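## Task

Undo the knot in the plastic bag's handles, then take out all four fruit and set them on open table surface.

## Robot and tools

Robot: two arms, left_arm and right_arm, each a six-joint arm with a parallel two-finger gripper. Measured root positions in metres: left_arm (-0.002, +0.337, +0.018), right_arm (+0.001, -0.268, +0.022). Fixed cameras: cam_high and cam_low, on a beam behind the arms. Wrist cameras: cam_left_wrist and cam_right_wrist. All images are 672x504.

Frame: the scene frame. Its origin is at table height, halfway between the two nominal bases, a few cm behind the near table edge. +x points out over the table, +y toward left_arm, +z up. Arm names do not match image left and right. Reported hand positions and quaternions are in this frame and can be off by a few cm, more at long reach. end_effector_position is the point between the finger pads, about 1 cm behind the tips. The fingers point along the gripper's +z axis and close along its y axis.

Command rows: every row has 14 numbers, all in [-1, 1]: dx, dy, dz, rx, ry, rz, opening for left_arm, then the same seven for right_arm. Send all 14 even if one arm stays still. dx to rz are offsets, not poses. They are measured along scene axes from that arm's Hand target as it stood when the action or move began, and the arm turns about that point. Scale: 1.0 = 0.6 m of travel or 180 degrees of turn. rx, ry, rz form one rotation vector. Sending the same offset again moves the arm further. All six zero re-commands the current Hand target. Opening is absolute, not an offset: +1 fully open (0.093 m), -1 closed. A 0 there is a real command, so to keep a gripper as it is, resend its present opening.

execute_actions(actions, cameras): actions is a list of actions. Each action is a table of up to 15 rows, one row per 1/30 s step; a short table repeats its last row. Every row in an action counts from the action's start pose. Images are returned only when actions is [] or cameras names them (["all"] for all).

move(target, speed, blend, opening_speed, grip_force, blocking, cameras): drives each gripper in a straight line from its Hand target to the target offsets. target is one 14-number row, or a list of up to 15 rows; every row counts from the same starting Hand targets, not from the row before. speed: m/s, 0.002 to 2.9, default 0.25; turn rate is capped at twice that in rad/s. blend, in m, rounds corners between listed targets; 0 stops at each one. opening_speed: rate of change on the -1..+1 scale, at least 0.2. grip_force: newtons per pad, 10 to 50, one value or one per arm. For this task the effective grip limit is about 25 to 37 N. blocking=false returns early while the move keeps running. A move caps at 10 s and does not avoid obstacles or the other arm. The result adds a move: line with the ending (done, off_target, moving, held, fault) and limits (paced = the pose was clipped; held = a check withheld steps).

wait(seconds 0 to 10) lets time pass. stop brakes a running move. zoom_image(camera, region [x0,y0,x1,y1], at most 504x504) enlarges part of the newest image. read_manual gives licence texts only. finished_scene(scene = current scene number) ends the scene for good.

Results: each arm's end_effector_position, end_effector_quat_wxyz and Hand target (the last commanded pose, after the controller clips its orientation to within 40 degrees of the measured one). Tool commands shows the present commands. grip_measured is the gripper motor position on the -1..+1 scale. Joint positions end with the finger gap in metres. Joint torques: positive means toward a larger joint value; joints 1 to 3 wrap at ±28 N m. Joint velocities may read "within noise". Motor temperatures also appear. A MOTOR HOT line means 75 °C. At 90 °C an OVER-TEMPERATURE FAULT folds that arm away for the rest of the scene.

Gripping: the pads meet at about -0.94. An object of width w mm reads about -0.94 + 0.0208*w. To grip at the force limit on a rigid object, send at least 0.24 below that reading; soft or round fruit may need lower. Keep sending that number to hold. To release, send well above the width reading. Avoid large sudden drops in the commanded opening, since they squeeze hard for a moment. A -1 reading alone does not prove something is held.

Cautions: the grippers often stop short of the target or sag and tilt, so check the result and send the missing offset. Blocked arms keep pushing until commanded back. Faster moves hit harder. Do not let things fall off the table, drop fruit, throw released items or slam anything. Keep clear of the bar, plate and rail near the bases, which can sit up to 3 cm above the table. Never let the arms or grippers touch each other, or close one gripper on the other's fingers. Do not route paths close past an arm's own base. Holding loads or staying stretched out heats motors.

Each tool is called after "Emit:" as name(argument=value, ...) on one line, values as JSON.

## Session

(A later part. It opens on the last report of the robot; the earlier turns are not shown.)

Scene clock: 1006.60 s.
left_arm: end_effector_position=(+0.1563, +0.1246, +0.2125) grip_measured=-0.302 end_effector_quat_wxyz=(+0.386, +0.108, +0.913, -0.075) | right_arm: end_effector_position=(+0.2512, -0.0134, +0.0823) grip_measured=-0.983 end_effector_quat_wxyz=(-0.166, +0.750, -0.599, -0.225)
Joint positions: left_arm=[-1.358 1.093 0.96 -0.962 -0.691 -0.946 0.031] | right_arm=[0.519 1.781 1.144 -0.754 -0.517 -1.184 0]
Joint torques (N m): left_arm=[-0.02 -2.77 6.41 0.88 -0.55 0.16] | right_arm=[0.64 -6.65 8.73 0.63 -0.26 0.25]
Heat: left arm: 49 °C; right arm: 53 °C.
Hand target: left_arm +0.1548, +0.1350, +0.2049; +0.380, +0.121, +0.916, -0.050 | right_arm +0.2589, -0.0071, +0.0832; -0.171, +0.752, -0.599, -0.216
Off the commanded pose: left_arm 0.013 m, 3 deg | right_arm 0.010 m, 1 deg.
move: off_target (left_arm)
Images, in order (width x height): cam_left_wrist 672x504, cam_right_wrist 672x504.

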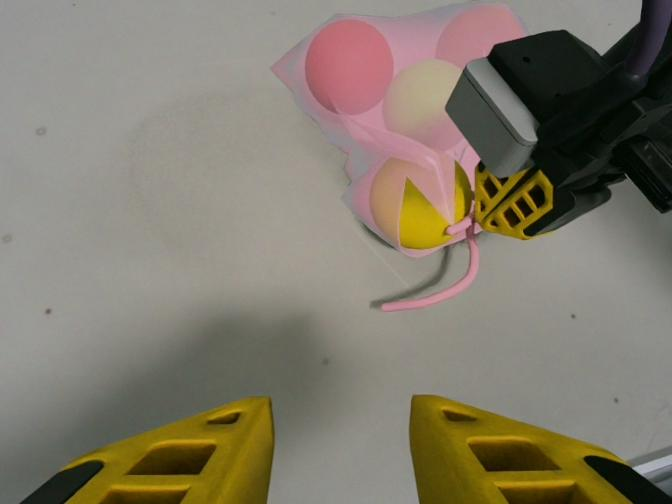

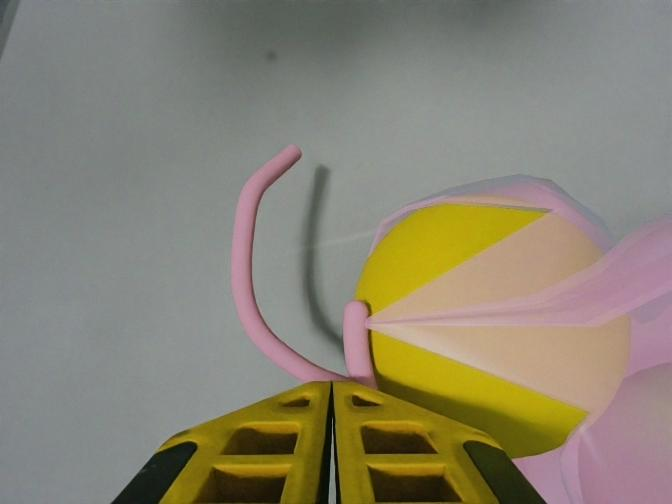

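Emit:
move(target=[[0, 0, 0, 0, 0, 0, -0.3, 0, 0, 0, 0, 0, 0, -0.45], [0, 0, 0, 0, 0, 0, -0.3, 0.010, 0.004, 0.006, 0, 0, 0, -0.45], [0, 0, 0, 0, 0, 0, -0.3, 0.010, 0.004, -0.034, 0, 0, 0, -0.45]], speed=0.06, cameras=["cam_right_wrist", "cam_left_wrist"])

Scene clock: 1014.03 s.
left_arm: end_effector_position=(+0.1563, +0.1246, +0.2125) grip_measured=-0.302 end_effector_quat_wxyz=(+0.386, +0.108, +0.913, -0.075) | right_arm: end_effector_position=(+0.2642, -0.0050, +0.0722) grip_measured=-0.452 end_effector_quat_wxyz=(-0.176, +0.751, -0.597, -0.221)
Joint positions: left_arm=[-1.358 1.093 0.96 -0.962 -0.691 -0.946 0.031] | right_arm=[0.519 1.836 1.166 -0.699 -0.517 -1.184 0.023]
Joint torques (N m): left_arm=[0.08 -2.67 6.39 0.89 -0.55 0.16] | right_arm=[0.08 -7.05 5.23 0.82 -0.27 0.15]
Heat: left arm: 49 °C; right arm: 52 °C.
Hand target: left_arm +0.1548, +0.1350, +0.2049; +0.380, +0.121, +0.916, -0.050 | right_arm +0.2649, -0.0047, +0.0629; -0.171, +0.752, -0.599, -0.216
Off the commanded pose: left_arm 0.013 m, 3 deg | right_arm 0.009 m, 1 deg.
move: off_target (left_arm)
Images, in order (width x height): cam_left_wrist 672x504, cam_right_wrist 672x504.

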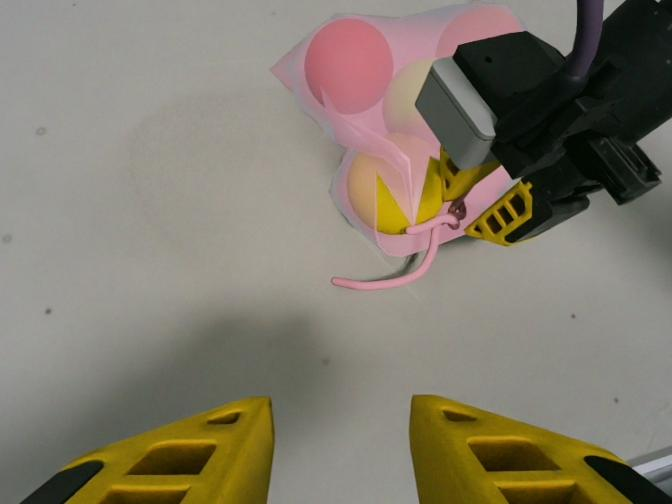

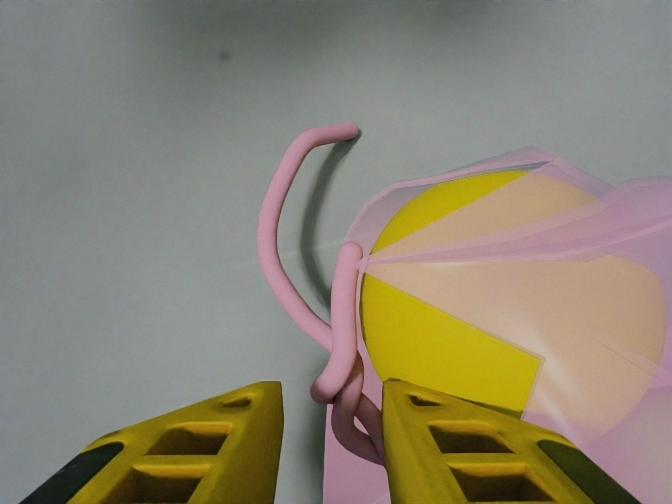

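Emit:
zoom_image(camera="cam_right_wrist", region=[240, 220, 440, 480])

Scaled by 1.938 from the camera's 672x504 image, which has a finer 960x720 frame.

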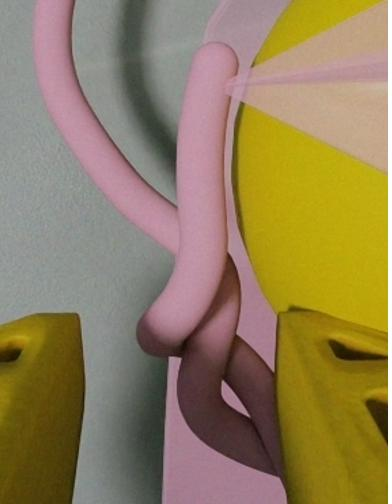

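Emit:
move(target=[[0, 0, 0, 0, 0, 0, -0.3, 0, 0, 0, 0, 0, 0, -0.58], [0, 0, 0, 0, 0, 0, -0.3, 0.003, 0.027, 0.0, 0, 0, 0, -0.58], [0, 0, 0, 0, 0, 0, -0.3, 0.003, 0.027, -0.037, 0, 0, 0, -0.58]], speed=0.06, cameras=["cam_right_wrist", "cam_left_wrist"])

Scene clock: 1030.57 s.
left_arm: end_effector_position=(+0.1563, +0.1246, +0.2125) grip_measured=-0.302 end_effector_quat_wxyz=(+0.386, +0.108, +0.913, -0.075) | right_arm: end_effector_position=(+0.2684, +0.0116, +0.0514) grip_measured=-0.578 end_effector_quat_wxyz=(-0.179, +0.752, -0.595, -0.220)
Joint positions: left_arm=[-1.358 1.093 0.96 -0.962 -0.691 -0.946 0.031] | right_arm=[0.552 1.907 1.166 -0.603 -0.51 -1.15 0.017]
Joint torques (N m): left_arm=[0.01 -2.71 6.37 0.88 -0.56 0.17] | right_arm=[0.4 -7.57 4.71 0.84 -0.25 0.25]
Motor temperatures (°C): left_arm=[22 35 48 36 22 24 22] | right_arm=[24 51 37 25 25 26 24]
Heat: left arm: 48 °C; right arm: 51 °C.
Hand target: left_arm +0.1548, +0.1350, +0.2049; +0.380, +0.121, +0.916, -0.050 | right_arm +0.2667, +0.0115, +0.0406; -0.171, +0.752, -0.599, -0.216
Off the commanded pose: left_arm 0.013 m, 3 deg | right_arm 0.011 m, 1 deg.
move: off_target (left_arm, right_arm)
Images, in order (width x height): cam_left_wrist 672x504, cam_right_wrist 672x504.

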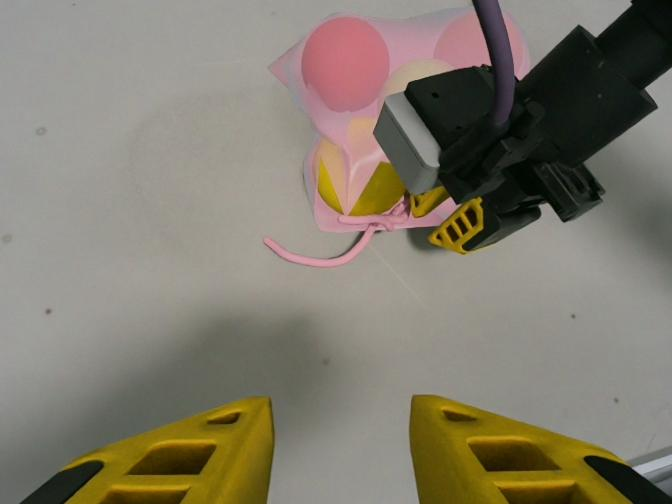

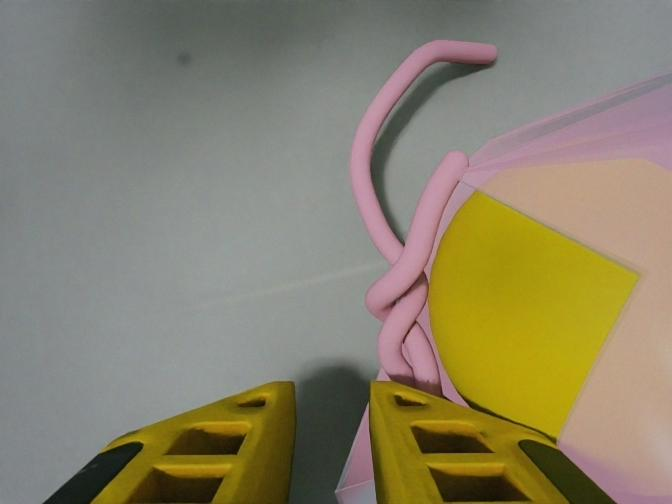

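Emit:
zoom_image(camera="cam_right_wrist", region=[320, 20, 520, 400])

Scaled by 1.326 from the camera's 672x504 image, which has a finer 960x720 frame.

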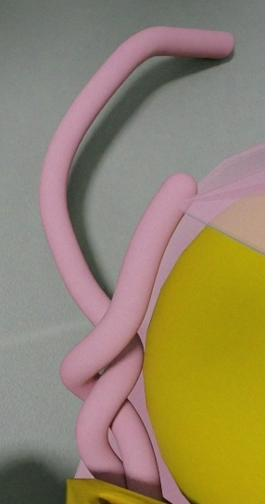

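Emit:
move(target=[0, 0, 0, 0, 0, 0, -0.3, 0.02, -0.045, 0.085, 0, 0, 0, -0.58], speed=0.1, cameras=["cam_right_wrist", "cam_left_wrist"])

Scene clock: 1061.70 s.
left_arm: end_effector_position=(+0.1563, +0.1246, +0.2125) grip_measured=-0.302 end_effector_quat_wxyz=(+0.386, +0.108, +0.913, -0.075) | right_arm: end_effector_position=(+0.2730, -0.0168, +0.0744) grip_measured=-0.578 end_effector_quat_wxyz=(-0.153, +0.748, -0.606, -0.223)
Joint positions: left_arm=[-1.358 1.093 0.96 -0.962 -0.691 -0.946 0.031] | right_arm=[0.481 1.871 1.236 -0.799 -0.51 -1.221 0.017]
Joint torques (N m): left_arm=[0.05 -2.69 6.31 0.9 -0.57 0.17] | right_arm=[-0.59 -11.49 8.24 0.33 -0.42 0]
Heat: left arm: 47 °C; right arm: 49 °C.
Hand target: left_arm +0.1548, +0.1350, +0.2049; +0.380, +0.121, +0.916, -0.050 | right_arm +0.2787, -0.0154, +0.0917; -0.172, +0.752, -0.598, -0.216
Off the commanded pose: left_arm 0.013 m, 3 deg | right_arm 0.018 m, 2 deg.
move: off_target (left_arm, right_arm)
Images, in order (width x height): cam_left_wrist 672x504, cam_right_wrist 672x504.

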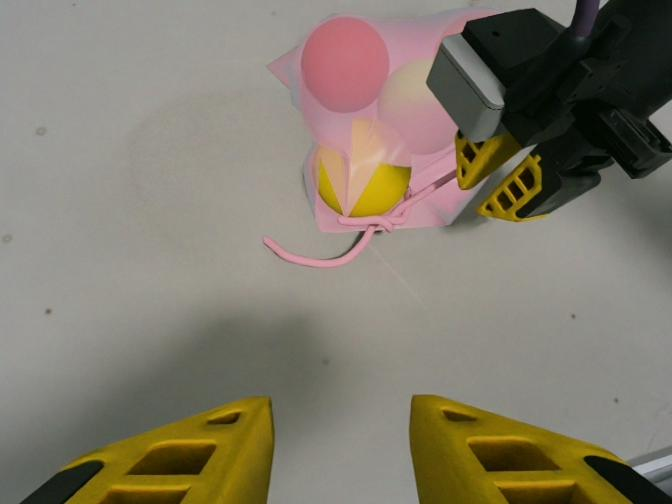

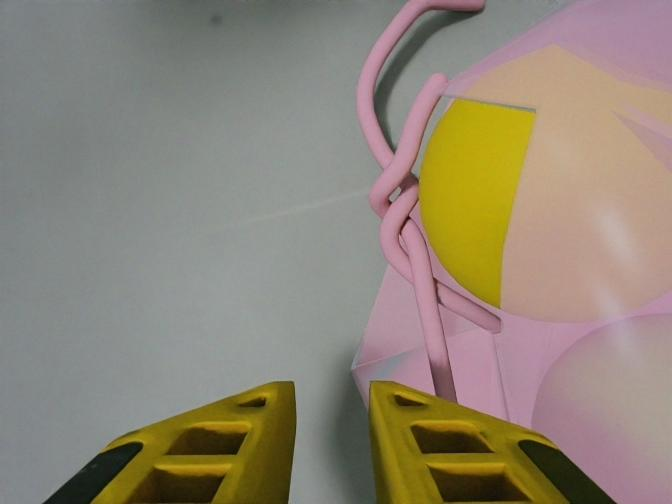

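Emit:
move(target=[0.2095, -0.01, -0.075, 0.0713, 0.0547, -0.4139, -0.3, 0.045, -0.175, 0.13, 0, 0, 0, -0.58], speed=0.15, cameras=["cam_right_wrist", "cam_left_wrist"])

Scene clock: 1130.03 s.
left_arm: end_effector_position=(+0.2825, +0.1301, +0.1559) grip_measured=-0.302 end_effector_quat_wxyz=(+0.189, +0.682, +0.686, -0.170) | right_arm: end_effector_position=(+0.3024, -0.1215, +0.1524) grip_measured=-0.578 end_effector_quat_wxyz=(-0.149, +0.749, -0.606, -0.224)
Joint positions: left_arm=[-0.432 1.622 1.305 -0.99 0.433 1.074 0.031] | right_arm=[0.165 1.818 1.5 -1.306 -0.52 -1.588 0.017]
Joint torques (N m): left_arm=[0.17 -5.29 9.62 0.54 0.7 0.17] | right_arm=[-0.76 -10.59 8.35 -0.06 -0.62 0.03]
Motor temperatures (°C): left_arm=[22 31 47 34 22 24 22] | right_arm=[24 57 41 25 25 26 24]
Heat: left arm: 47 °C; right arm: 57 °C.
Hand target: left_arm +0.2805, +0.1291, +0.1600; +0.183, +0.683, +0.683, -0.183 | right_arm +0.3056, -0.1204, +0.1697; -0.171, +0.752, -0.598, -0.216
Off the commanded pose: left_arm 0.005 m, 2 deg | right_arm 0.018 m, 3 deg.
move: off_target (right_arm)
Images, in order (width x height): cam_left_wrist 672x504, cam_right_wrist 672x504.

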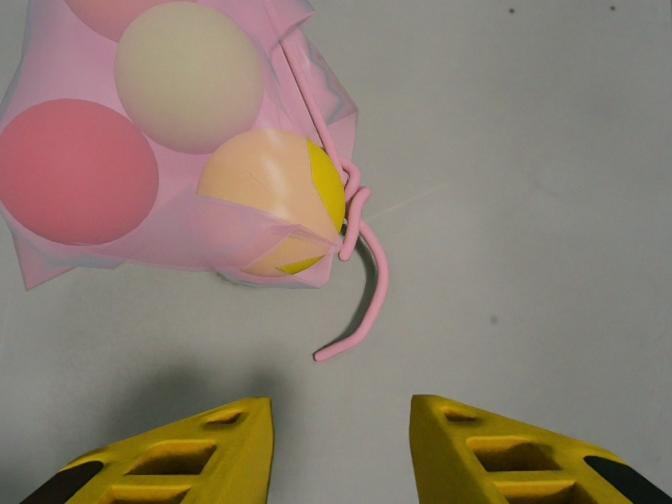

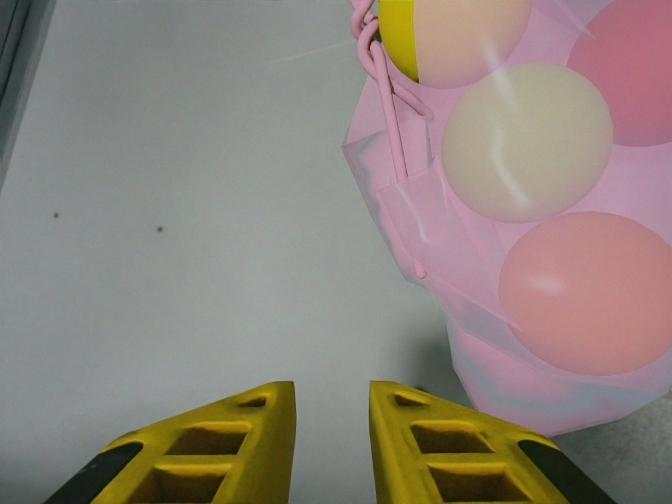

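Emit:
zoom_image(camera="cam_left_wrist", region=[270, 120, 430, 380])

Emit:
zoom_image(camera="cam_right_wrist", region=[330, 0, 490, 200])

Scaled by 1.938 from the camera's 672x504 image, which has a finer 960x720 frame.

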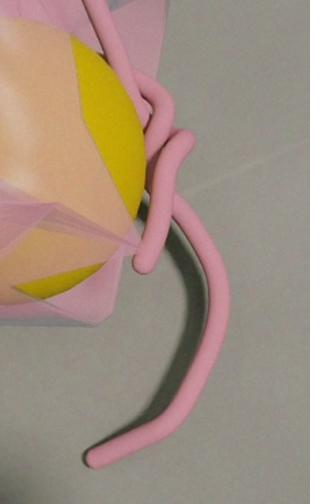

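Scaled by 2.520 from the camera's 672x504 image, which has a finer 960x720 frame.

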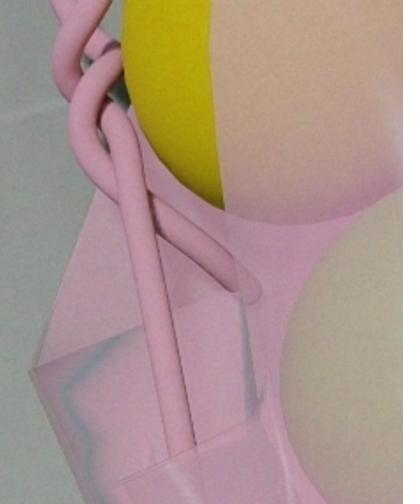

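Emit:
move(target=[0.0, -0.0667, -0.13, 0, 0, 0, -0.5, 0, 0, -0.02, 0, 0, 0, -0.58], speed=0.1, cameras=["cam_left_wrist"])

Scene clock: 1150.73 s.
left_arm: end_effector_position=(+0.2788, +0.0924, +0.0869) grip_measured=-0.498 end_effector_quat_wxyz=(+0.179, +0.685, +0.682, -0.185) | right_arm: end_effector_position=(+0.3059, -0.1208, +0.1522) grip_measured=-0.578 end_effector_quat_wxyz=(-0.155, +0.751, -0.604, -0.219)
Joint positions: left_arm=[-0.528 1.748 1.161 -0.708 0.433 0.987 0.021] | right_arm=[0.165 1.818 1.5 -1.29 -0.52 -1.589 0.017]
Joint torques (N m): left_arm=[-0.7 -6.31 6 1.32 0.35 -0.11] | right_arm=[-0.9 -10.17 4.82 0.22 -0.6 0.04]
Motor temperatures (°C): left_arm=[22 32 50 33 22 24 22] | right_arm=[24 56 42 24 25 26 24]
Heat: left arm: 50 °C; right arm: 56 °C.
Hand target: left_arm +0.2805, +0.0890, +0.0820; +0.183, +0.683, +0.683, -0.183 | right_arm +0.3056, -0.1204, +0.1577; -0.171, +0.752, -0.598, -0.216
Off the commanded pose: left_arm 0.006 m, 1 deg | right_arm 0.005 m, 2 deg.
move: done
Images, in order (width x height): cam_left_wrist 672x504.

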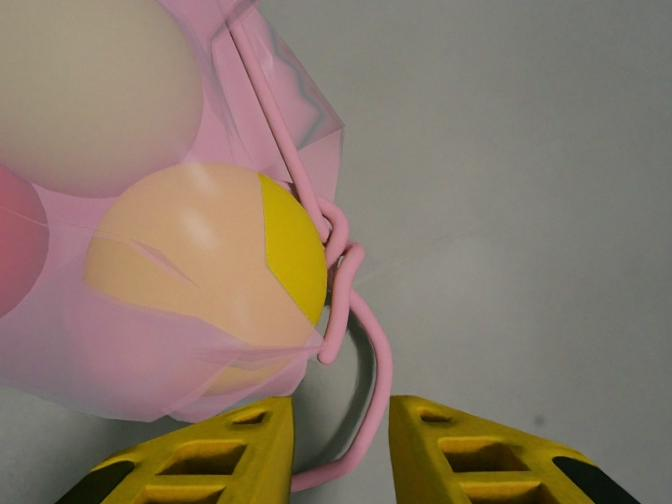

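Emit:
move(target=[[0.0092, 0.005, -0.03, 0, 0, 0, -0.6, 0, 0, 0, 0, 0, 0, -0.58], [0.0092, -0.0142, -0.0883, 0, 0, 0, -0.6, 0, 0, 0, 0, 0, 0, -0.58]], speed=0.07, blend=[0.01, 0], cameras=["cam_left_wrist"])

Scene clock: 1162.30 s.
left_arm: end_effector_position=(+0.2849, +0.0839, +0.0346) grip_measured=-0.598 end_effector_quat_wxyz=(+0.178, +0.684, +0.682, -0.186) | right_arm: end_effector_position=(+0.3060, -0.1208, +0.1522) grip_measured=-0.578 end_effector_quat_wxyz=(-0.155, +0.751, -0.604, -0.219)
Joint positions: left_arm=[-0.537 1.87 1.085 -0.506 0.433 0.975 0.016] | right_arm=[0.165 1.818 1.5 -1.29 -0.52 -1.589 0.017]
Joint torques (N m): left_arm=[-0.88 -6.64 5.52 1.37 0.34 -0.11] | right_arm=[-0.84 -10.3 4.82 0.24 -0.61 0.03]
Motor temperatures (°C): left_arm=[22 34 48 33 22 24 22] | right_arm=[24 56 40 24 25 26 24]
Heat: left arm: 48 °C; right arm: 56 °C.
Hand target: left_arm +0.2861, +0.0805, +0.0291; +0.183, +0.683, +0.683, -0.183 | right_arm +0.3057, -0.1203, +0.1577; -0.171, +0.752, -0.598, -0.216
Off the commanded pose: left_arm 0.007 m, 1 deg | right_arm 0.005 m, 2 deg.
move: done; blend cut to 0.0096 m at target 1
Images, in order (width x height): cam_left_wrist 672x504.

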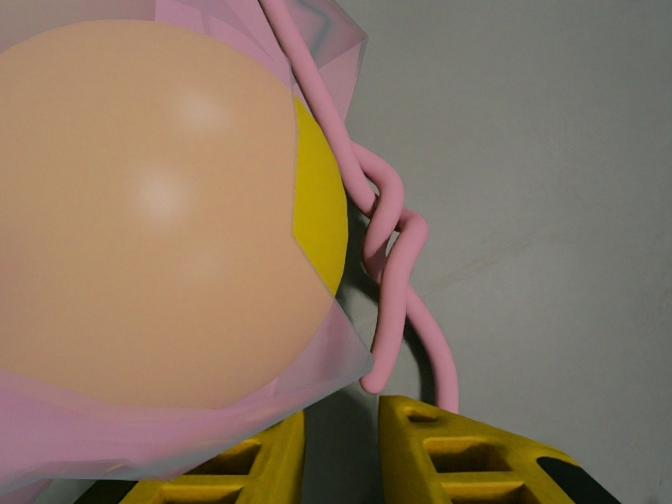

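Emit:
move(target=[[0, 0, 0, 0, 0, 0, -0.7, 0, 0, 0, 0, 0, 0, -0.58], [-0.0175, 0, 0.0, 0, 0, 0, -0.7, 0, 0, 0, 0, 0, 0, -0.58], [-0.0175, -0.017, 0.0, 0, 0, 0, -0.7, 0, 0, 0, 0, 0, 0, -0.58]], speed=0.05, cameras=["cam_left_wrist"])

Scene clock: 1172.90 s.
left_arm: end_effector_position=(+0.2665, +0.0760, +0.0251) grip_measured=-0.698 end_effector_quat_wxyz=(+0.164, +0.684, +0.684, -0.194) | right_arm: end_effector_position=(+0.3060, -0.1208, +0.1522) grip_measured=-0.578 end_effector_quat_wxyz=(-0.155, +0.751, -0.604, -0.219)
Joint positions: left_arm=[-0.582 1.87 1.043 -0.477 0.431 0.931 0.012] | right_arm=[0.165 1.818 1.5 -1.29 -0.52 -1.589 0.017]
Joint torques (N m): left_arm=[-0.62 -7.64 7.01 1.28 0.2 -0.11] | right_arm=[-0.84 -10.39 4.88 0.2 -0.6 0]
Motor temperatures (°C): left_arm=[22 35 47 33 22 24 22] | right_arm=[24 55 39 24 25 26 24]
Heat: left arm: 47 °C; right arm: 55 °C.
Hand target: left_arm +0.2755, +0.0704, +0.0290; +0.183, +0.683, +0.683, -0.183 | right_arm +0.3057, -0.1203, +0.1577; -0.171, +0.752, -0.598, -0.216
Off the commanded pose: left_arm 0.011 m, 3 deg | right_arm 0.005 m, 2 deg.
move: off_target (left_arm)
Images, in order (width x height): cam_left_wrist 672x504.

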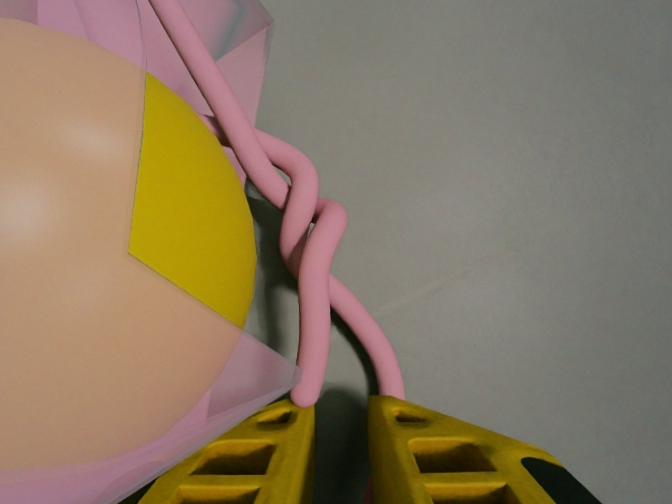

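Emit:
move(target=[[0.003, 0.004, 0.012, 0, 0, 0, -0.7, 0, 0, 0, 0, 0, 0, -0.58]], speed=0.05, cameras=["cam_left_wrist"])

Scene clock: 1178.37 s.
left_arm: end_effector_position=(+0.2666, +0.0761, +0.0251) grip_measured=-0.698 end_effector_quat_wxyz=(+0.165, +0.683, +0.684, -0.194) | right_arm: end_effector_position=(+0.3060, -0.1208, +0.1522) grip_measured=-0.578 end_effector_quat_wxyz=(-0.155, +0.751, -0.604, -0.219)
Joint positions: left_arm=[-0.582 1.87 1.043 -0.477 0.43 0.93 0.012] | right_arm=[0.165 1.818 1.5 -1.29 -0.52 -1.589 0.017]
Joint torques (N m): left_arm=[-0.06 -8.77 8.21 0.96 0.24 0] | right_arm=[-0.85 -10.45 4.85 0.25 -0.59 0.03]
Motor temperatures (°C): left_arm=[22 35 47 33 22 24 22] | right_arm=[24 55 39 24 25 26 24]
Heat: left arm: 47 °C; right arm: 55 °C.
Hand target: left_arm +0.2773, +0.0728, +0.0362; +0.183, +0.683, +0.683, -0.183 | right_arm +0.3057, -0.1203, +0.1577; -0.171, +0.752, -0.598, -0.216
Off the commanded pose: left_arm 0.016 m, 2 deg | right_arm 0.005 m, 2 deg.
move: off_target (left_arm)
Images, in order (width x height): cam_left_wrist 672x504.

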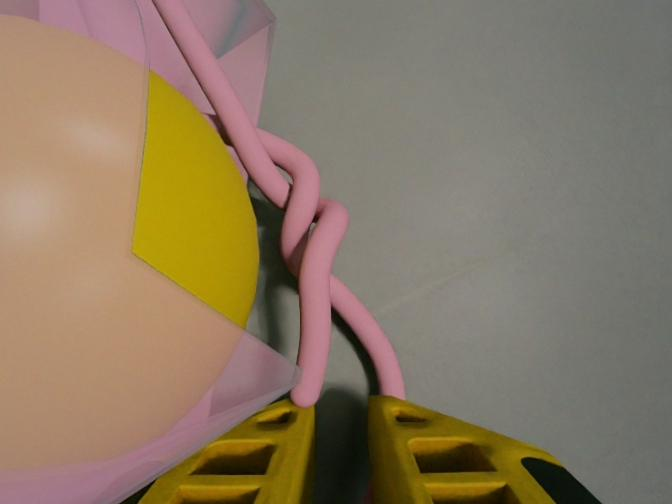

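Emit:
move(target=[[0.012, 0.0, 0.01, 0, 0, 0, -0.7, 0, 0, 0, 0, 0, 0, -0.58]], speed=0.05, cameras=["cam_left_wrist"])

Scene clock: 1181.50 s.
left_arm: end_effector_position=(+0.2803, +0.0709, +0.0358) grip_measured=-0.698 end_effector_quat_wxyz=(+0.184, +0.682, +0.682, -0.189) | right_arm: end_effector_position=(+0.3060, -0.1208, +0.1522) grip_measured=-0.578 end_effector_quat_wxyz=(-0.155, +0.751, -0.604, -0.219)
Joint positions: left_arm=[-0.573 1.87 1.082 -0.477 0.43 0.93 0.012] | right_arm=[0.165 1.818 1.5 -1.29 -0.52 -1.589 0.017]
Joint torques (N m): left_arm=[0.17 -8.1 8.61 0.7 0.25 0.12] | right_arm=[-0.75 -10.35 4.81 0.23 -0.58 0.01]
Motor temperatures (°C): left_arm=[22 36 47 33 22 24 22] | right_arm=[24 55 39 24 26 26 24]
Heat: left arm: 47 °C; right arm: 55 °C.
Hand target: left_arm +0.2846, +0.0728, +0.0422; +0.183, +0.683, +0.683, -0.183 | right_arm +0.3057, -0.1203, +0.1577; -0.171, +0.752, -0.598, -0.216
Off the commanded pose: left_arm 0.008 m, 1 deg | right_arm 0.005 m, 2 deg.
move: done
Images, in order (width x height): cam_left_wrist 672x504.

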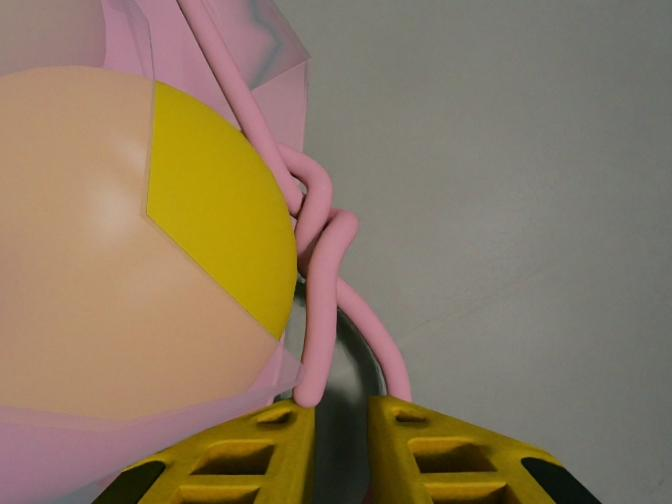

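Emit:
move(target=[[0.0, 0.022, 0.0, 0, 0, 0, -0.6, 0, 0, 0, 0, 0, 0, -0.58], [0.014, 0.022, 0.0, 0, 0, 0, -0.6, 0, 0, 0, 0, 0, 0, -0.58], [0.014, -0.02, -0.01, 0, 0, 0, -0.6, 0, 0, 0, 0, 0, 0, -0.58]], speed=0.06, cameras=["cam_left_wrist"])

Scene clock: 1188.17 s.
left_arm: end_effector_position=(+0.2874, +0.0649, +0.0354) grip_measured=-0.602 end_effector_quat_wxyz=(+0.182, +0.685, +0.680, -0.189) | right_arm: end_effector_position=(+0.3060, -0.1208, +0.1522) grip_measured=-0.578 end_effector_quat_wxyz=(-0.155, +0.751, -0.604, -0.219)
Joint positions: left_arm=[-0.577 1.904 1.13 -0.494 0.429 0.935 0.016] | right_arm=[0.165 1.818 1.5 -1.29 -0.52 -1.589 0.017]
Joint torques (N m): left_arm=[-0.88 -6.82 8.69 0.99 0.24 -0.12] | right_arm=[-0.83 -10.29 4.81 0.22 -0.61 0.05]
Motor temperatures (°C): left_arm=[22 36 47 32 22 24 22] | right_arm=[24 55 38 24 26 26 24]
Heat: left arm: 47 °C; right arm: 55 °C.
Hand target: left_arm +0.2930, +0.0608, +0.0363; +0.183, +0.683, +0.683, -0.183 | right_arm +0.3057, -0.1203, +0.1577; -0.171, +0.752, -0.598, -0.216
Off the commanded pose: left_arm 0.007 m, 1 deg | right_arm 0.005 m, 2 deg.
move: done
Images, in order (width x height): cam_left_wrist 672x504.

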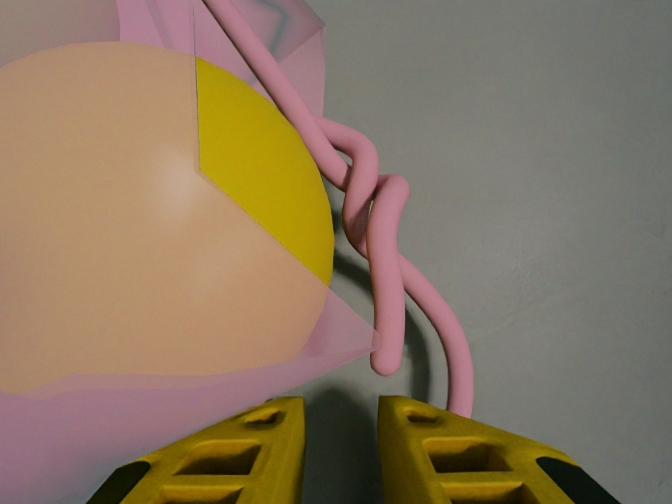

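Emit:
move(target=[[-0.0135, 0.0, 0.0, 0, 0, 0, -0.6, 0, 0, 0, 0, 0, 0, -0.58]], speed=0.05, cameras=["cam_left_wrist"])

Scene clock: 1192.80 s.
left_arm: end_effector_position=(+0.2845, +0.0619, +0.0353) grip_measured=-0.602 end_effector_quat_wxyz=(+0.179, +0.684, +0.681, -0.191) | right_arm: end_effector_position=(+0.3060, -0.1208, +0.1522) grip_measured=-0.578 end_effector_quat_wxyz=(-0.155, +0.751, -0.604, -0.219)
Joint positions: left_arm=[-0.588 1.904 1.13 -0.494 0.428 0.922 0.016] | right_arm=[0.165 1.818 1.5 -1.29 -0.52 -1.589 0.017]
Joint torques (N m): left_arm=[-0.87 -8.5 6 1.12 0.17 -0.13] | right_arm=[-0.77 -10.18 4.83 0.23 -0.61 0.06]
Motor temperatures (°C): left_arm=[22 37 48 32 22 24 22] | right_arm=[24 55 38 24 26 26 24]
Heat: left arm: 48 °C; right arm: 55 °C.
Hand target: left_arm +0.2849, +0.0607, +0.0363; +0.183, +0.683, +0.683, -0.183 | right_arm +0.3057, -0.1203, +0.1577; -0.171, +0.752, -0.598, -0.216
Off the commanded pose: left_arm 0.002 m, 1 deg | right_arm 0.005 m, 2 deg.
move: done
Images, in order (width x height): cam_left_wrist 672x504.

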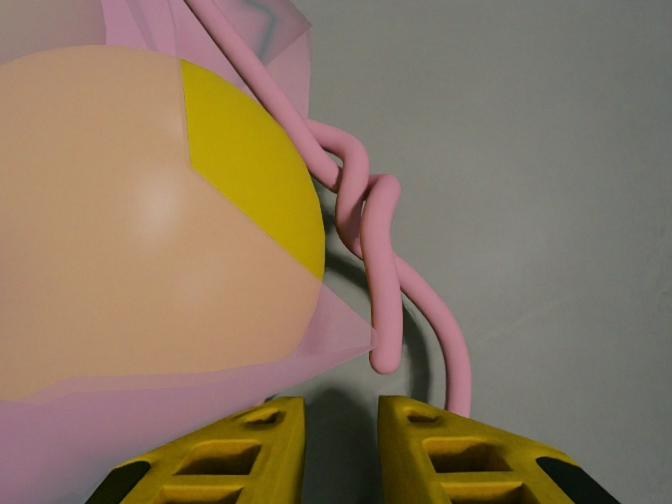

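Emit:
move(target=[[-0.015, 0.0, 0.0, 0, 0, 0, -0.6, 0, 0, 0, 0, 0, 0, -0.58]], speed=0.05, cameras=["cam_left_wrist"])

Scene clock: 1196.30 s.
left_arm: end_effector_position=(+0.2725, +0.0633, +0.0299) grip_measured=-0.602 end_effector_quat_wxyz=(+0.166, +0.683, +0.684, -0.194) | right_arm: end_effector_position=(+0.3060, -0.1208, +0.1522) grip_measured=-0.578 end_effector_quat_wxyz=(-0.155, +0.751, -0.604, -0.219)
Joint positions: left_arm=[-0.603 1.896 1.1 -0.494 0.425 0.907 0.016] | right_arm=[0.165 1.818 1.5 -1.29 -0.52 -1.589 0.017]
Joint torques (N m): left_arm=[-0.84 -9.62 5.37 1.23 0.15 -0.12] | right_arm=[-0.85 -10.29 4.75 0.25 -0.61 0.04]
Motor temperatures (°C): left_arm=[22 38 47 32 22 24 22] | right_arm=[24 55 38 24 26 26 24]
Heat: left arm: 47 °C; right arm: 55 °C.
Hand target: left_arm +0.2759, +0.0607, +0.0363; +0.183, +0.683, +0.683, -0.183 | right_arm +0.3057, -0.1203, +0.1577; -0.171, +0.752, -0.598, -0.216
Off the commanded pose: left_arm 0.008 m, 2 deg | right_arm 0.005 m, 2 deg.
move: done
Images, in order (width x height): cam_left_wrist 672x504.

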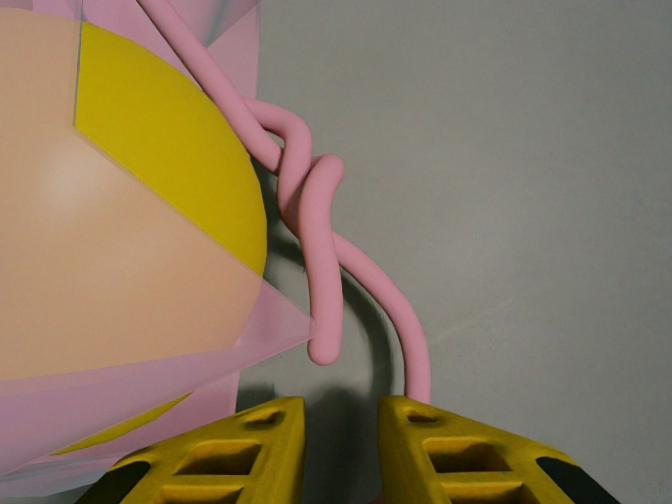

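Emit:
move(target=[[0.003, -0.027, 0.0, 0, 0, 0, -0.6, 0, 0, 0, 0, 0, 0, -0.58]], speed=0.05, cameras=["cam_left_wrist"])

Scene clock: 1201.67 s.
left_arm: end_effector_position=(+0.2655, +0.0537, +0.0310) grip_measured=-0.602 end_effector_quat_wxyz=(+0.162, +0.684, +0.685, -0.194) | right_arm: end_effector_position=(+0.3060, -0.1208, +0.1522) grip_measured=-0.578 end_effector_quat_wxyz=(-0.155, +0.751, -0.604, -0.219)
Joint positions: left_arm=[-0.639 1.896 1.106 -0.494 0.413 0.87 0.016] | right_arm=[0.165 1.818 1.5 -1.29 -0.52 -1.589 0.017]
Joint torques (N m): left_arm=[-0.84 -7.19 8.57 1.3 0.2 -0.11] | right_arm=[-0.88 -10.41 4.97 0.27 -0.59 0.03]
Motor temperatures (°C): left_arm=[22 38 47 32 22 24 22] | right_arm=[24 55 38 24 26 26 24]
Heat: left arm: 47 °C; right arm: 55 °C.
Hand target: left_arm +0.2777, +0.0445, +0.0363; +0.183, +0.683, +0.683, -0.183 | right_arm +0.3057, -0.1203, +0.1577; -0.171, +0.752, -0.598, -0.216
Off the commanded pose: left_arm 0.016 m, 3 deg | right_arm 0.005 m, 2 deg.
move: off_target (left_arm)
Images, in order (width x height): cam_left_wrist 672x504.

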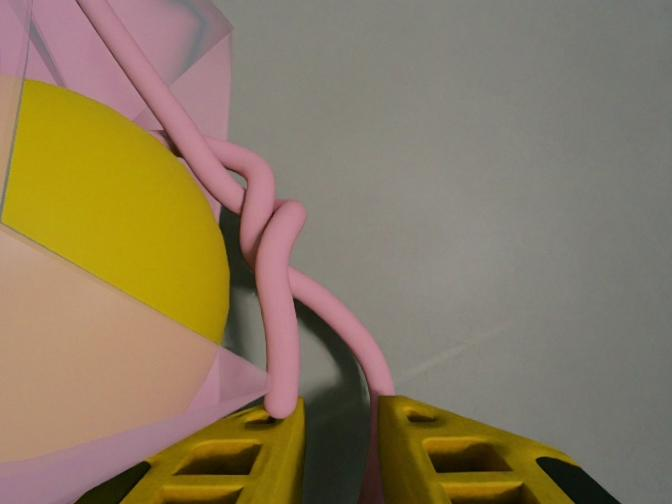

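Emit:
move(target=[[0.0072, 0.0342, 0.0812, 0, 0, 0, -0.6, 0, 0, 0, 0, 0, 0, -0.58]], speed=0.08, cameras=["cam_left_wrist"])

Scene clock: 1212.47 s.
left_arm: end_effector_position=(+0.2801, +0.0633, +0.0728) grip_measured=-0.602 end_effector_quat_wxyz=(+0.179, +0.680, +0.686, -0.186) | right_arm: end_effector_position=(+0.3060, -0.1208, +0.1522) grip_measured=-0.578 end_effector_quat_wxyz=(-0.155, +0.751, -0.604, -0.219)
Joint positions: left_arm=[-0.599 1.819 1.183 -0.625 0.413 0.899 0.016] | right_arm=[0.165 1.818 1.5 -1.29 -0.52 -1.589 0.017]
Joint torques (N m): left_arm=[0.12 -9.07 8.99 0.64 0.37 0.2] | right_arm=[-0.83 -10.28 4.89 0.27 -0.62 0.03]
Motor temperatures (°C): left_arm=[22 37 47 32 22 24 22] | right_arm=[24 55 38 24 26 26 24]
Heat: left arm: 47 °C; right arm: 55 °C.
Hand target: left_arm +0.2820, +0.0651, +0.0848; +0.183, +0.683, +0.683, -0.183 | right_arm +0.3057, -0.1203, +0.1577; -0.171, +0.752, -0.598, -0.216
Off the commanded pose: left_arm 0.012 m, 1 deg | right_arm 0.005 m, 2 deg.
move: off_target (left_arm)
Images, in order (width x height): cam_left_wrist 672x504.

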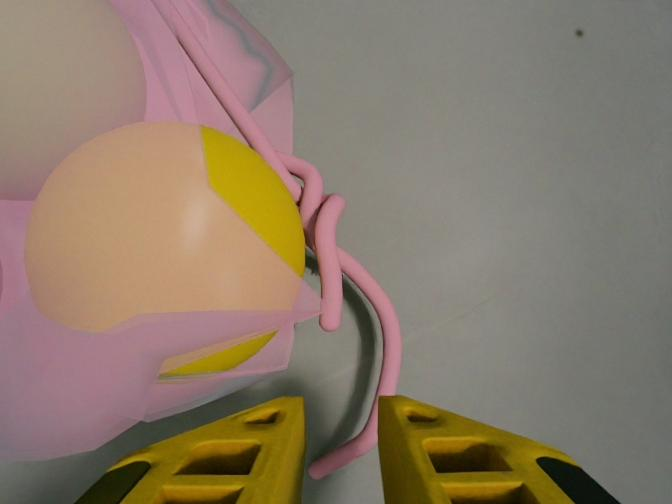

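Emit:
move(target=[[0.0032, -0.0463, -0.1005, 0, 0, 0, -0.6, 0, 0, 0, 0, 0, 0, -0.58]], speed=0.08, cameras=["cam_left_wrist"])

Scene clock: 1220.63 s.
left_arm: end_effector_position=(+0.2809, +0.0402, +0.0309) grip_measured=-0.602 end_effector_quat_wxyz=(+0.176, +0.684, +0.681, -0.192) | right_arm: end_effector_position=(+0.3060, -0.1208, +0.1522) grip_measured=-0.578 end_effector_quat_wxyz=(-0.155, +0.751, -0.604, -0.219)
Joint positions: left_arm=[-0.644 1.945 1.166 -0.473 0.412 0.865 0.016] | right_arm=[0.165 1.818 1.5 -1.29 -0.52 -1.589 0.017]
Joint torques (N m): left_arm=[-0.81 -7.13 5.65 1.47 0.16 -0.11] | right_arm=[-0.75 -10.33 4.77 0.24 -0.62 0.02]
Motor temperatures (°C): left_arm=[22 37 47 32 22 24 22] | right_arm=[24 55 37 24 26 26 24]
Heat: left arm: 47 °C; right arm: 55 °C.
Hand target: left_arm +0.2840, +0.0373, +0.0247; +0.183, +0.683, +0.683, -0.183 | right_arm +0.3057, -0.1203, +0.1577; -0.171, +0.752, -0.598, -0.216
Off the commanded pose: left_arm 0.008 m, 1 deg | right_arm 0.005 m, 2 deg.
move: done
Images, in order (width x height): cam_left_wrist 672x504.

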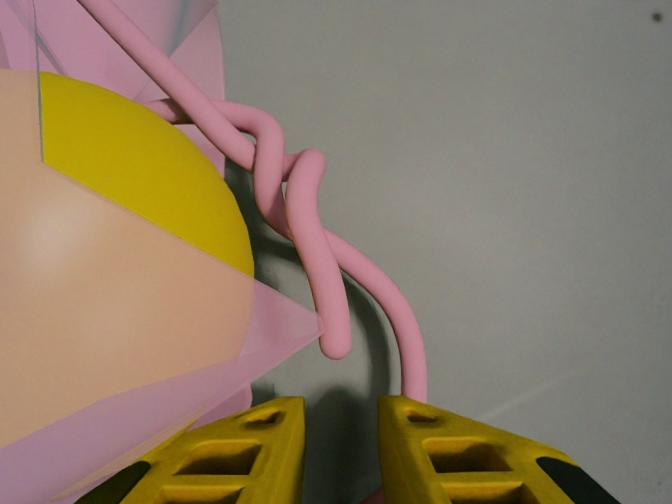

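Emit:
move(target=[[0.008, -0.0283, 0, 0, 0, 0, -0.6, 0, 0, 0, 0, 0, 0, -0.58]], speed=0.06, cameras=["cam_left_wrist"])

Scene clock: 1224.80 s.
left_arm: end_effector_position=(+0.2777, +0.0295, +0.0231) grip_measured=-0.602 end_effector_quat_wxyz=(+0.166, +0.684, +0.684, -0.193) | right_arm: end_effector_position=(+0.3060, -0.1208, +0.1522) grip_measured=-0.578 end_effector_quat_wxyz=(-0.155, +0.751, -0.604, -0.219)
Joint positions: left_arm=[-0.672 1.985 1.193 -0.471 0.403 0.836 0.016] | right_arm=[0.165 1.818 1.5 -1.29 -0.52 -1.589 0.017]
Joint torques (N m): left_arm=[-0.84 -7.13 8.68 1.37 0.16 -0.11] | right_arm=[-0.75 -10.35 4.92 0.24 -0.6 0.05]
Motor temperatures (°C): left_arm=[22 37 47 32 22 24 22] | right_arm=[24 55 37 24 26 26 24]
Heat: left arm: 47 °C; right arm: 55 °C.
Hand target: left_arm +0.2887, +0.0203, +0.0247; +0.183, +0.683, +0.683, -0.183 | right_arm +0.3057, -0.1203, +0.1577; -0.171, +0.752, -0.598, -0.216
Off the commanded pose: left_arm 0.014 m, 2 deg | right_arm 0.005 m, 2 deg.
move: off_target (left_arm)
Images, in order (width x height): cam_left_wrist 672x504.

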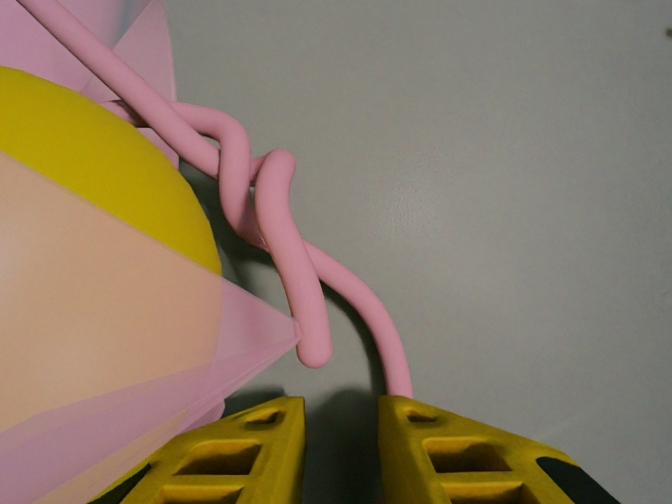

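Emit:
move(target=[[0.0, 0.012, 0.02, 0, 0, 0, -0.6, 0, 0, 0, 0, 0, 0, -0.58], [0.012, 0.012, 0.02, 0, 0, 0, -0.6, 0, 0, 0, 0, 0, 0, -0.58]], speed=0.06, cameras=["cam_left_wrist"])

Scene clock: 1236.07 s.
left_arm: end_effector_position=(+0.2917, +0.0266, +0.0328) grip_measured=-0.602 end_effector_quat_wxyz=(+0.183, +0.680, +0.684, -0.189) | right_arm: end_effector_position=(+0.3060, -0.1208, +0.1522) grip_measured=-0.578 end_effector_quat_wxyz=(-0.155, +0.751, -0.604, -0.219)
Joint positions: left_arm=[-0.657 1.985 1.227 -0.471 0.402 0.837 0.016] | right_arm=[0.165 1.818 1.5 -1.29 -0.52 -1.589 0.017]
Joint torques (N m): left_arm=[0.09 -8.46 8.81 0.84 0.24 0.16] | right_arm=[-0.73 -10.3 4.85 0.26 -0.65 0.03]
Motor temperatures (°C): left_arm=[22 38 48 33 22 24 22] | right_arm=[24 55 37 24 26 26 24]
Heat: left arm: 48 °C; right arm: 55 °C.
Hand target: left_arm +0.2959, +0.0275, +0.0367; +0.183, +0.683, +0.683, -0.183 | right_arm +0.3057, -0.1203, +0.1577; -0.171, +0.752, -0.598, -0.216
Off the commanded pose: left_arm 0.006 m, 1 deg | right_arm 0.005 m, 2 deg.
move: done
Images, in order (width x height): cam_left_wrist 672x504.

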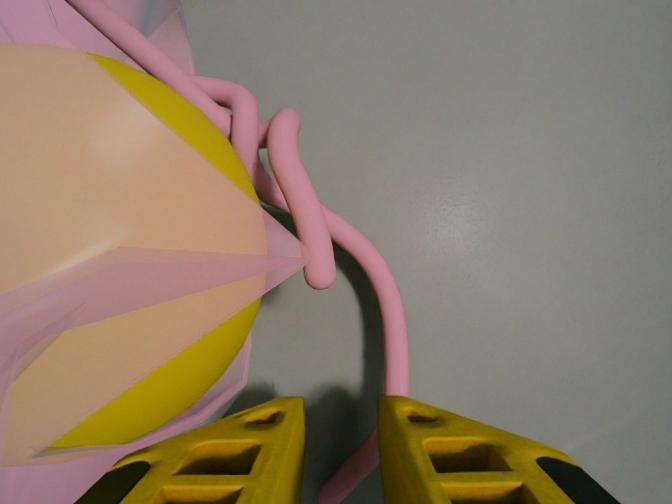

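Emit:
zoom_image(camera="cam_left_wrist", region=[180, 60, 420, 320])

Scaled by 1.938 from the camera's 672x504 image, which has a finer 960x720 frame.

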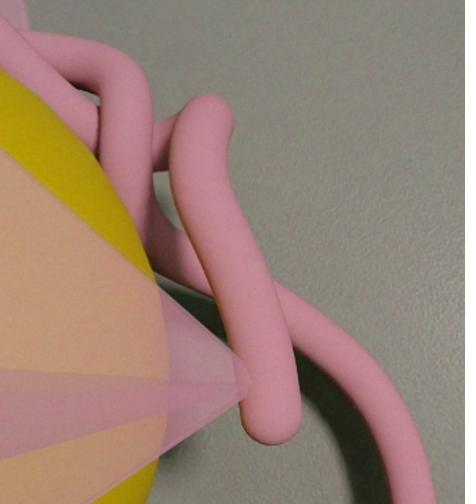

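Emit:
move(target=[[0.002, 0.005, 0.0638, 0, 0, 0.0667, -0.7, 0, 0, 0, 0, 0, 0, -0.58], [0.0052, -0.0258, 0.0638, 0, 0, 0.0667, -0.7, 0, 0, 0, 0, 0, 0, -0.58]], speed=0.08, blend=[0.01, 0], cameras=["cam_left_wrist"])

Scene clock: 1288.53 s.
left_arm: end_effector_position=(+0.3008, +0.0109, +0.0767) grip_measured=-0.698 end_effector_quat_wxyz=(+0.217, +0.610, +0.743, -0.169) | right_arm: end_effector_position=(+0.3060, -0.1208, +0.1522) grip_measured=-0.578 end_effector_quat_wxyz=(-0.155, +0.751, -0.604, -0.219)
Joint positions: left_arm=[-0.709 1.894 1.267 -0.48 0.305 0.596 0.012] | right_arm=[0.165 1.818 1.5 -1.29 -0.52 -1.589 0.017]
Joint torques (N m): left_arm=[-0.46 -7.41 9.35 0.94 0.07 -0.12] | right_arm=[-0.76 -10.29 4.68 0.23 -0.62 0.04]
Motor temperatures (°C): left_arm=[22 40 49 31 22 24 22] | right_arm=[24 55 37 24 26 26 24]
Heat: left arm: 49 °C; right arm: 55 °C.
Hand target: left_arm +0.2990, +0.0120, +0.0748; +0.201, +0.608, +0.751, -0.162 | right_arm +0.3057, -0.1203, +0.1577; -0.171, +0.752, -0.598, -0.216
Off the commanded pose: left_arm 0.003 m, 2 deg | right_arm 0.005 m, 2 deg.
move: done; blend cut to 0.0093 m at target 1
Images, in order (width x height): cam_left_wrist 672x504.

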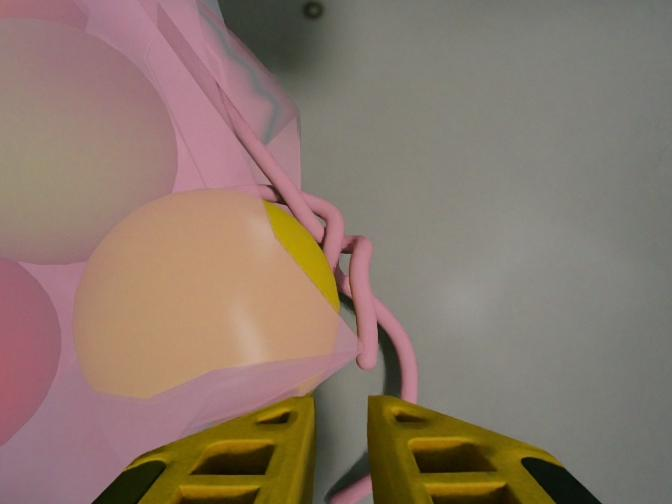

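Emit:
move(target=[[-0.005, -0.035, -0.0947, 0, 0, 0, -0.7, 0, 0, 0, 0, 0, 0, -0.58]], speed=0.08, cameras=["cam_left_wrist"])

Scene clock: 1297.27 s.
left_arm: end_effector_position=(+0.2936, -0.0056, +0.0234) grip_measured=-0.698 end_effector_quat_wxyz=(+0.192, +0.611, +0.749, -0.169) | right_arm: end_effector_position=(+0.3060, -0.1208, +0.1522) grip_measured=-0.578 end_effector_quat_wxyz=(-0.155, +0.751, -0.604, -0.219)
Joint positions: left_arm=[-0.752 2.031 1.248 -0.364 0.289 0.555 0.012] | right_arm=[0.165 1.818 1.5 -1.29 -0.52 -1.589 0.017]
Joint torques (N m): left_arm=[-0.83 -7.97 5.94 1.64 0.05 -0.11] | right_arm=[-0.84 -10.33 4.9 0.28 -0.61 0.01]
Motor temperatures (°C): left_arm=[22 40 49 31 22 24 22] | right_arm=[24 55 37 24 26 26 24]
Heat: left arm: 49 °C; right arm: 55 °C.
Hand target: left_arm +0.2961, -0.0091, +0.0181; +0.201, +0.608, +0.751, -0.163 | right_arm +0.3057, -0.1203, +0.1577; -0.171, +0.752, -0.598, -0.216
Off the commanded pose: left_arm 0.007 m, 1 deg | right_arm 0.005 m, 2 deg.
move: done
Images, in order (width x height): cam_left_wrist 672x504.

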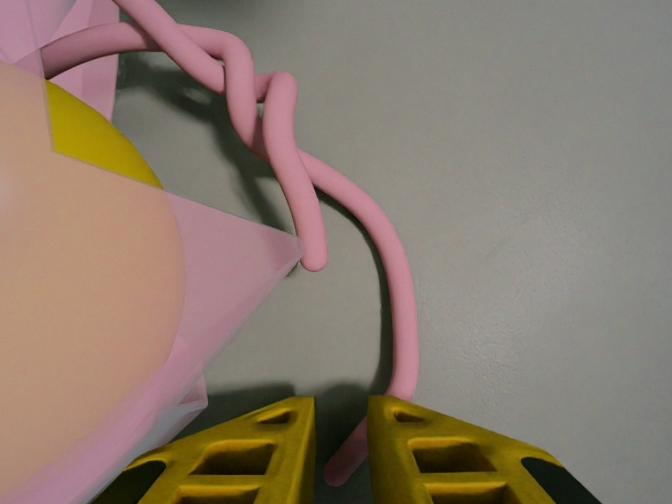

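Emit:
move(target=[[0, 0.09, 0.17, 0, 0, 0, -0.3, 0, 0, 0, 0, 0, 0, -0.4]], speed=0.12, cameras=["cam_left_wrist", "cam_right_wrist"])

Scene clock: 1311.57 s.
left_arm: end_effector_position=(+0.2989, +0.0448, +0.1078) grip_measured=-0.302 end_effector_quat_wxyz=(+0.201, +0.604, +0.756, -0.154) | right_arm: end_effector_position=(+0.3060, -0.1208, +0.1522) grip_measured=-0.402 end_effector_quat_wxyz=(-0.155, +0.751, -0.604, -0.219)
Joint positions: left_arm=[-0.657 1.792 1.288 -0.65 0.293 0.63 0.031] | right_arm=[0.165 1.818 1.5 -1.29 -0.52 -1.589 0.026]
Joint torques (N m): left_arm=[0.03 -8.91 9.51 0.88 0.53 0.17] | right_arm=[-0.73 -10.4 4.93 0.26 -0.6 0.02]
Motor temperatures (°C): left_arm=[22 39 48 32 22 24 22] | right_arm=[24 55 37 24 26 26 24]
Heat: left arm: 48 °C; right arm: 55 °C.
Hand target: left_arm +0.2961, +0.0449, +0.1202; +0.201, +0.608, +0.751, -0.162 | right_arm +0.3057, -0.1204, +0.1577; -0.171, +0.752, -0.598, -0.216
Off the commanded pose: left_arm 0.013 m, 1 deg | right_arm 0.005 m, 2 deg.
move: off_target (left_arm)
Images, in order (width x height): cam_left_wrist 672x504, cam_right_wrist 672x504.

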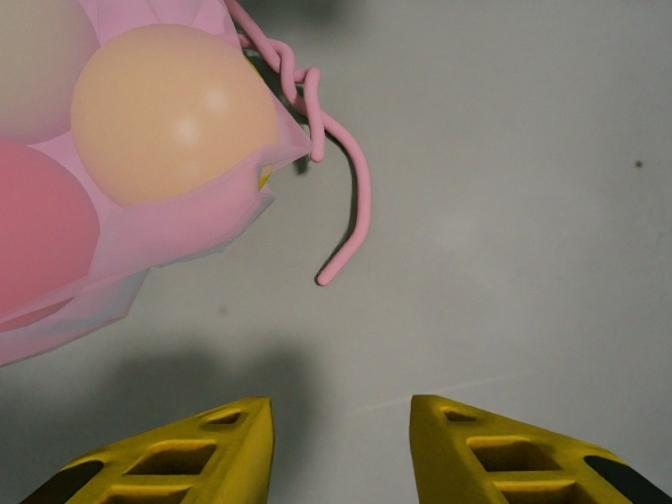

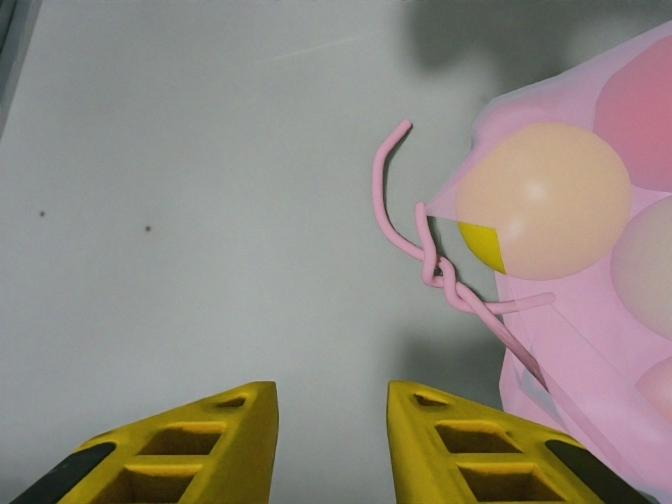

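Emit:
zoom_image(camera="cam_right_wrist", region=[350, 100, 570, 400])

Scaled by 1.680 from the camera's 672x504 image, which has a finer 960x720 frame.

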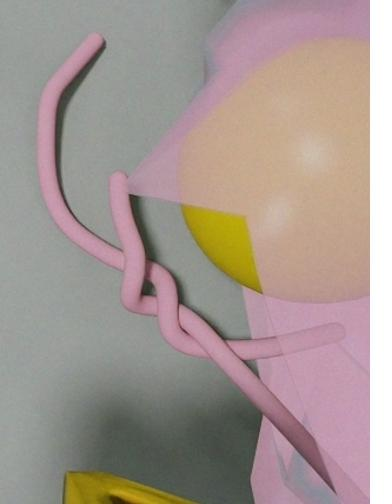

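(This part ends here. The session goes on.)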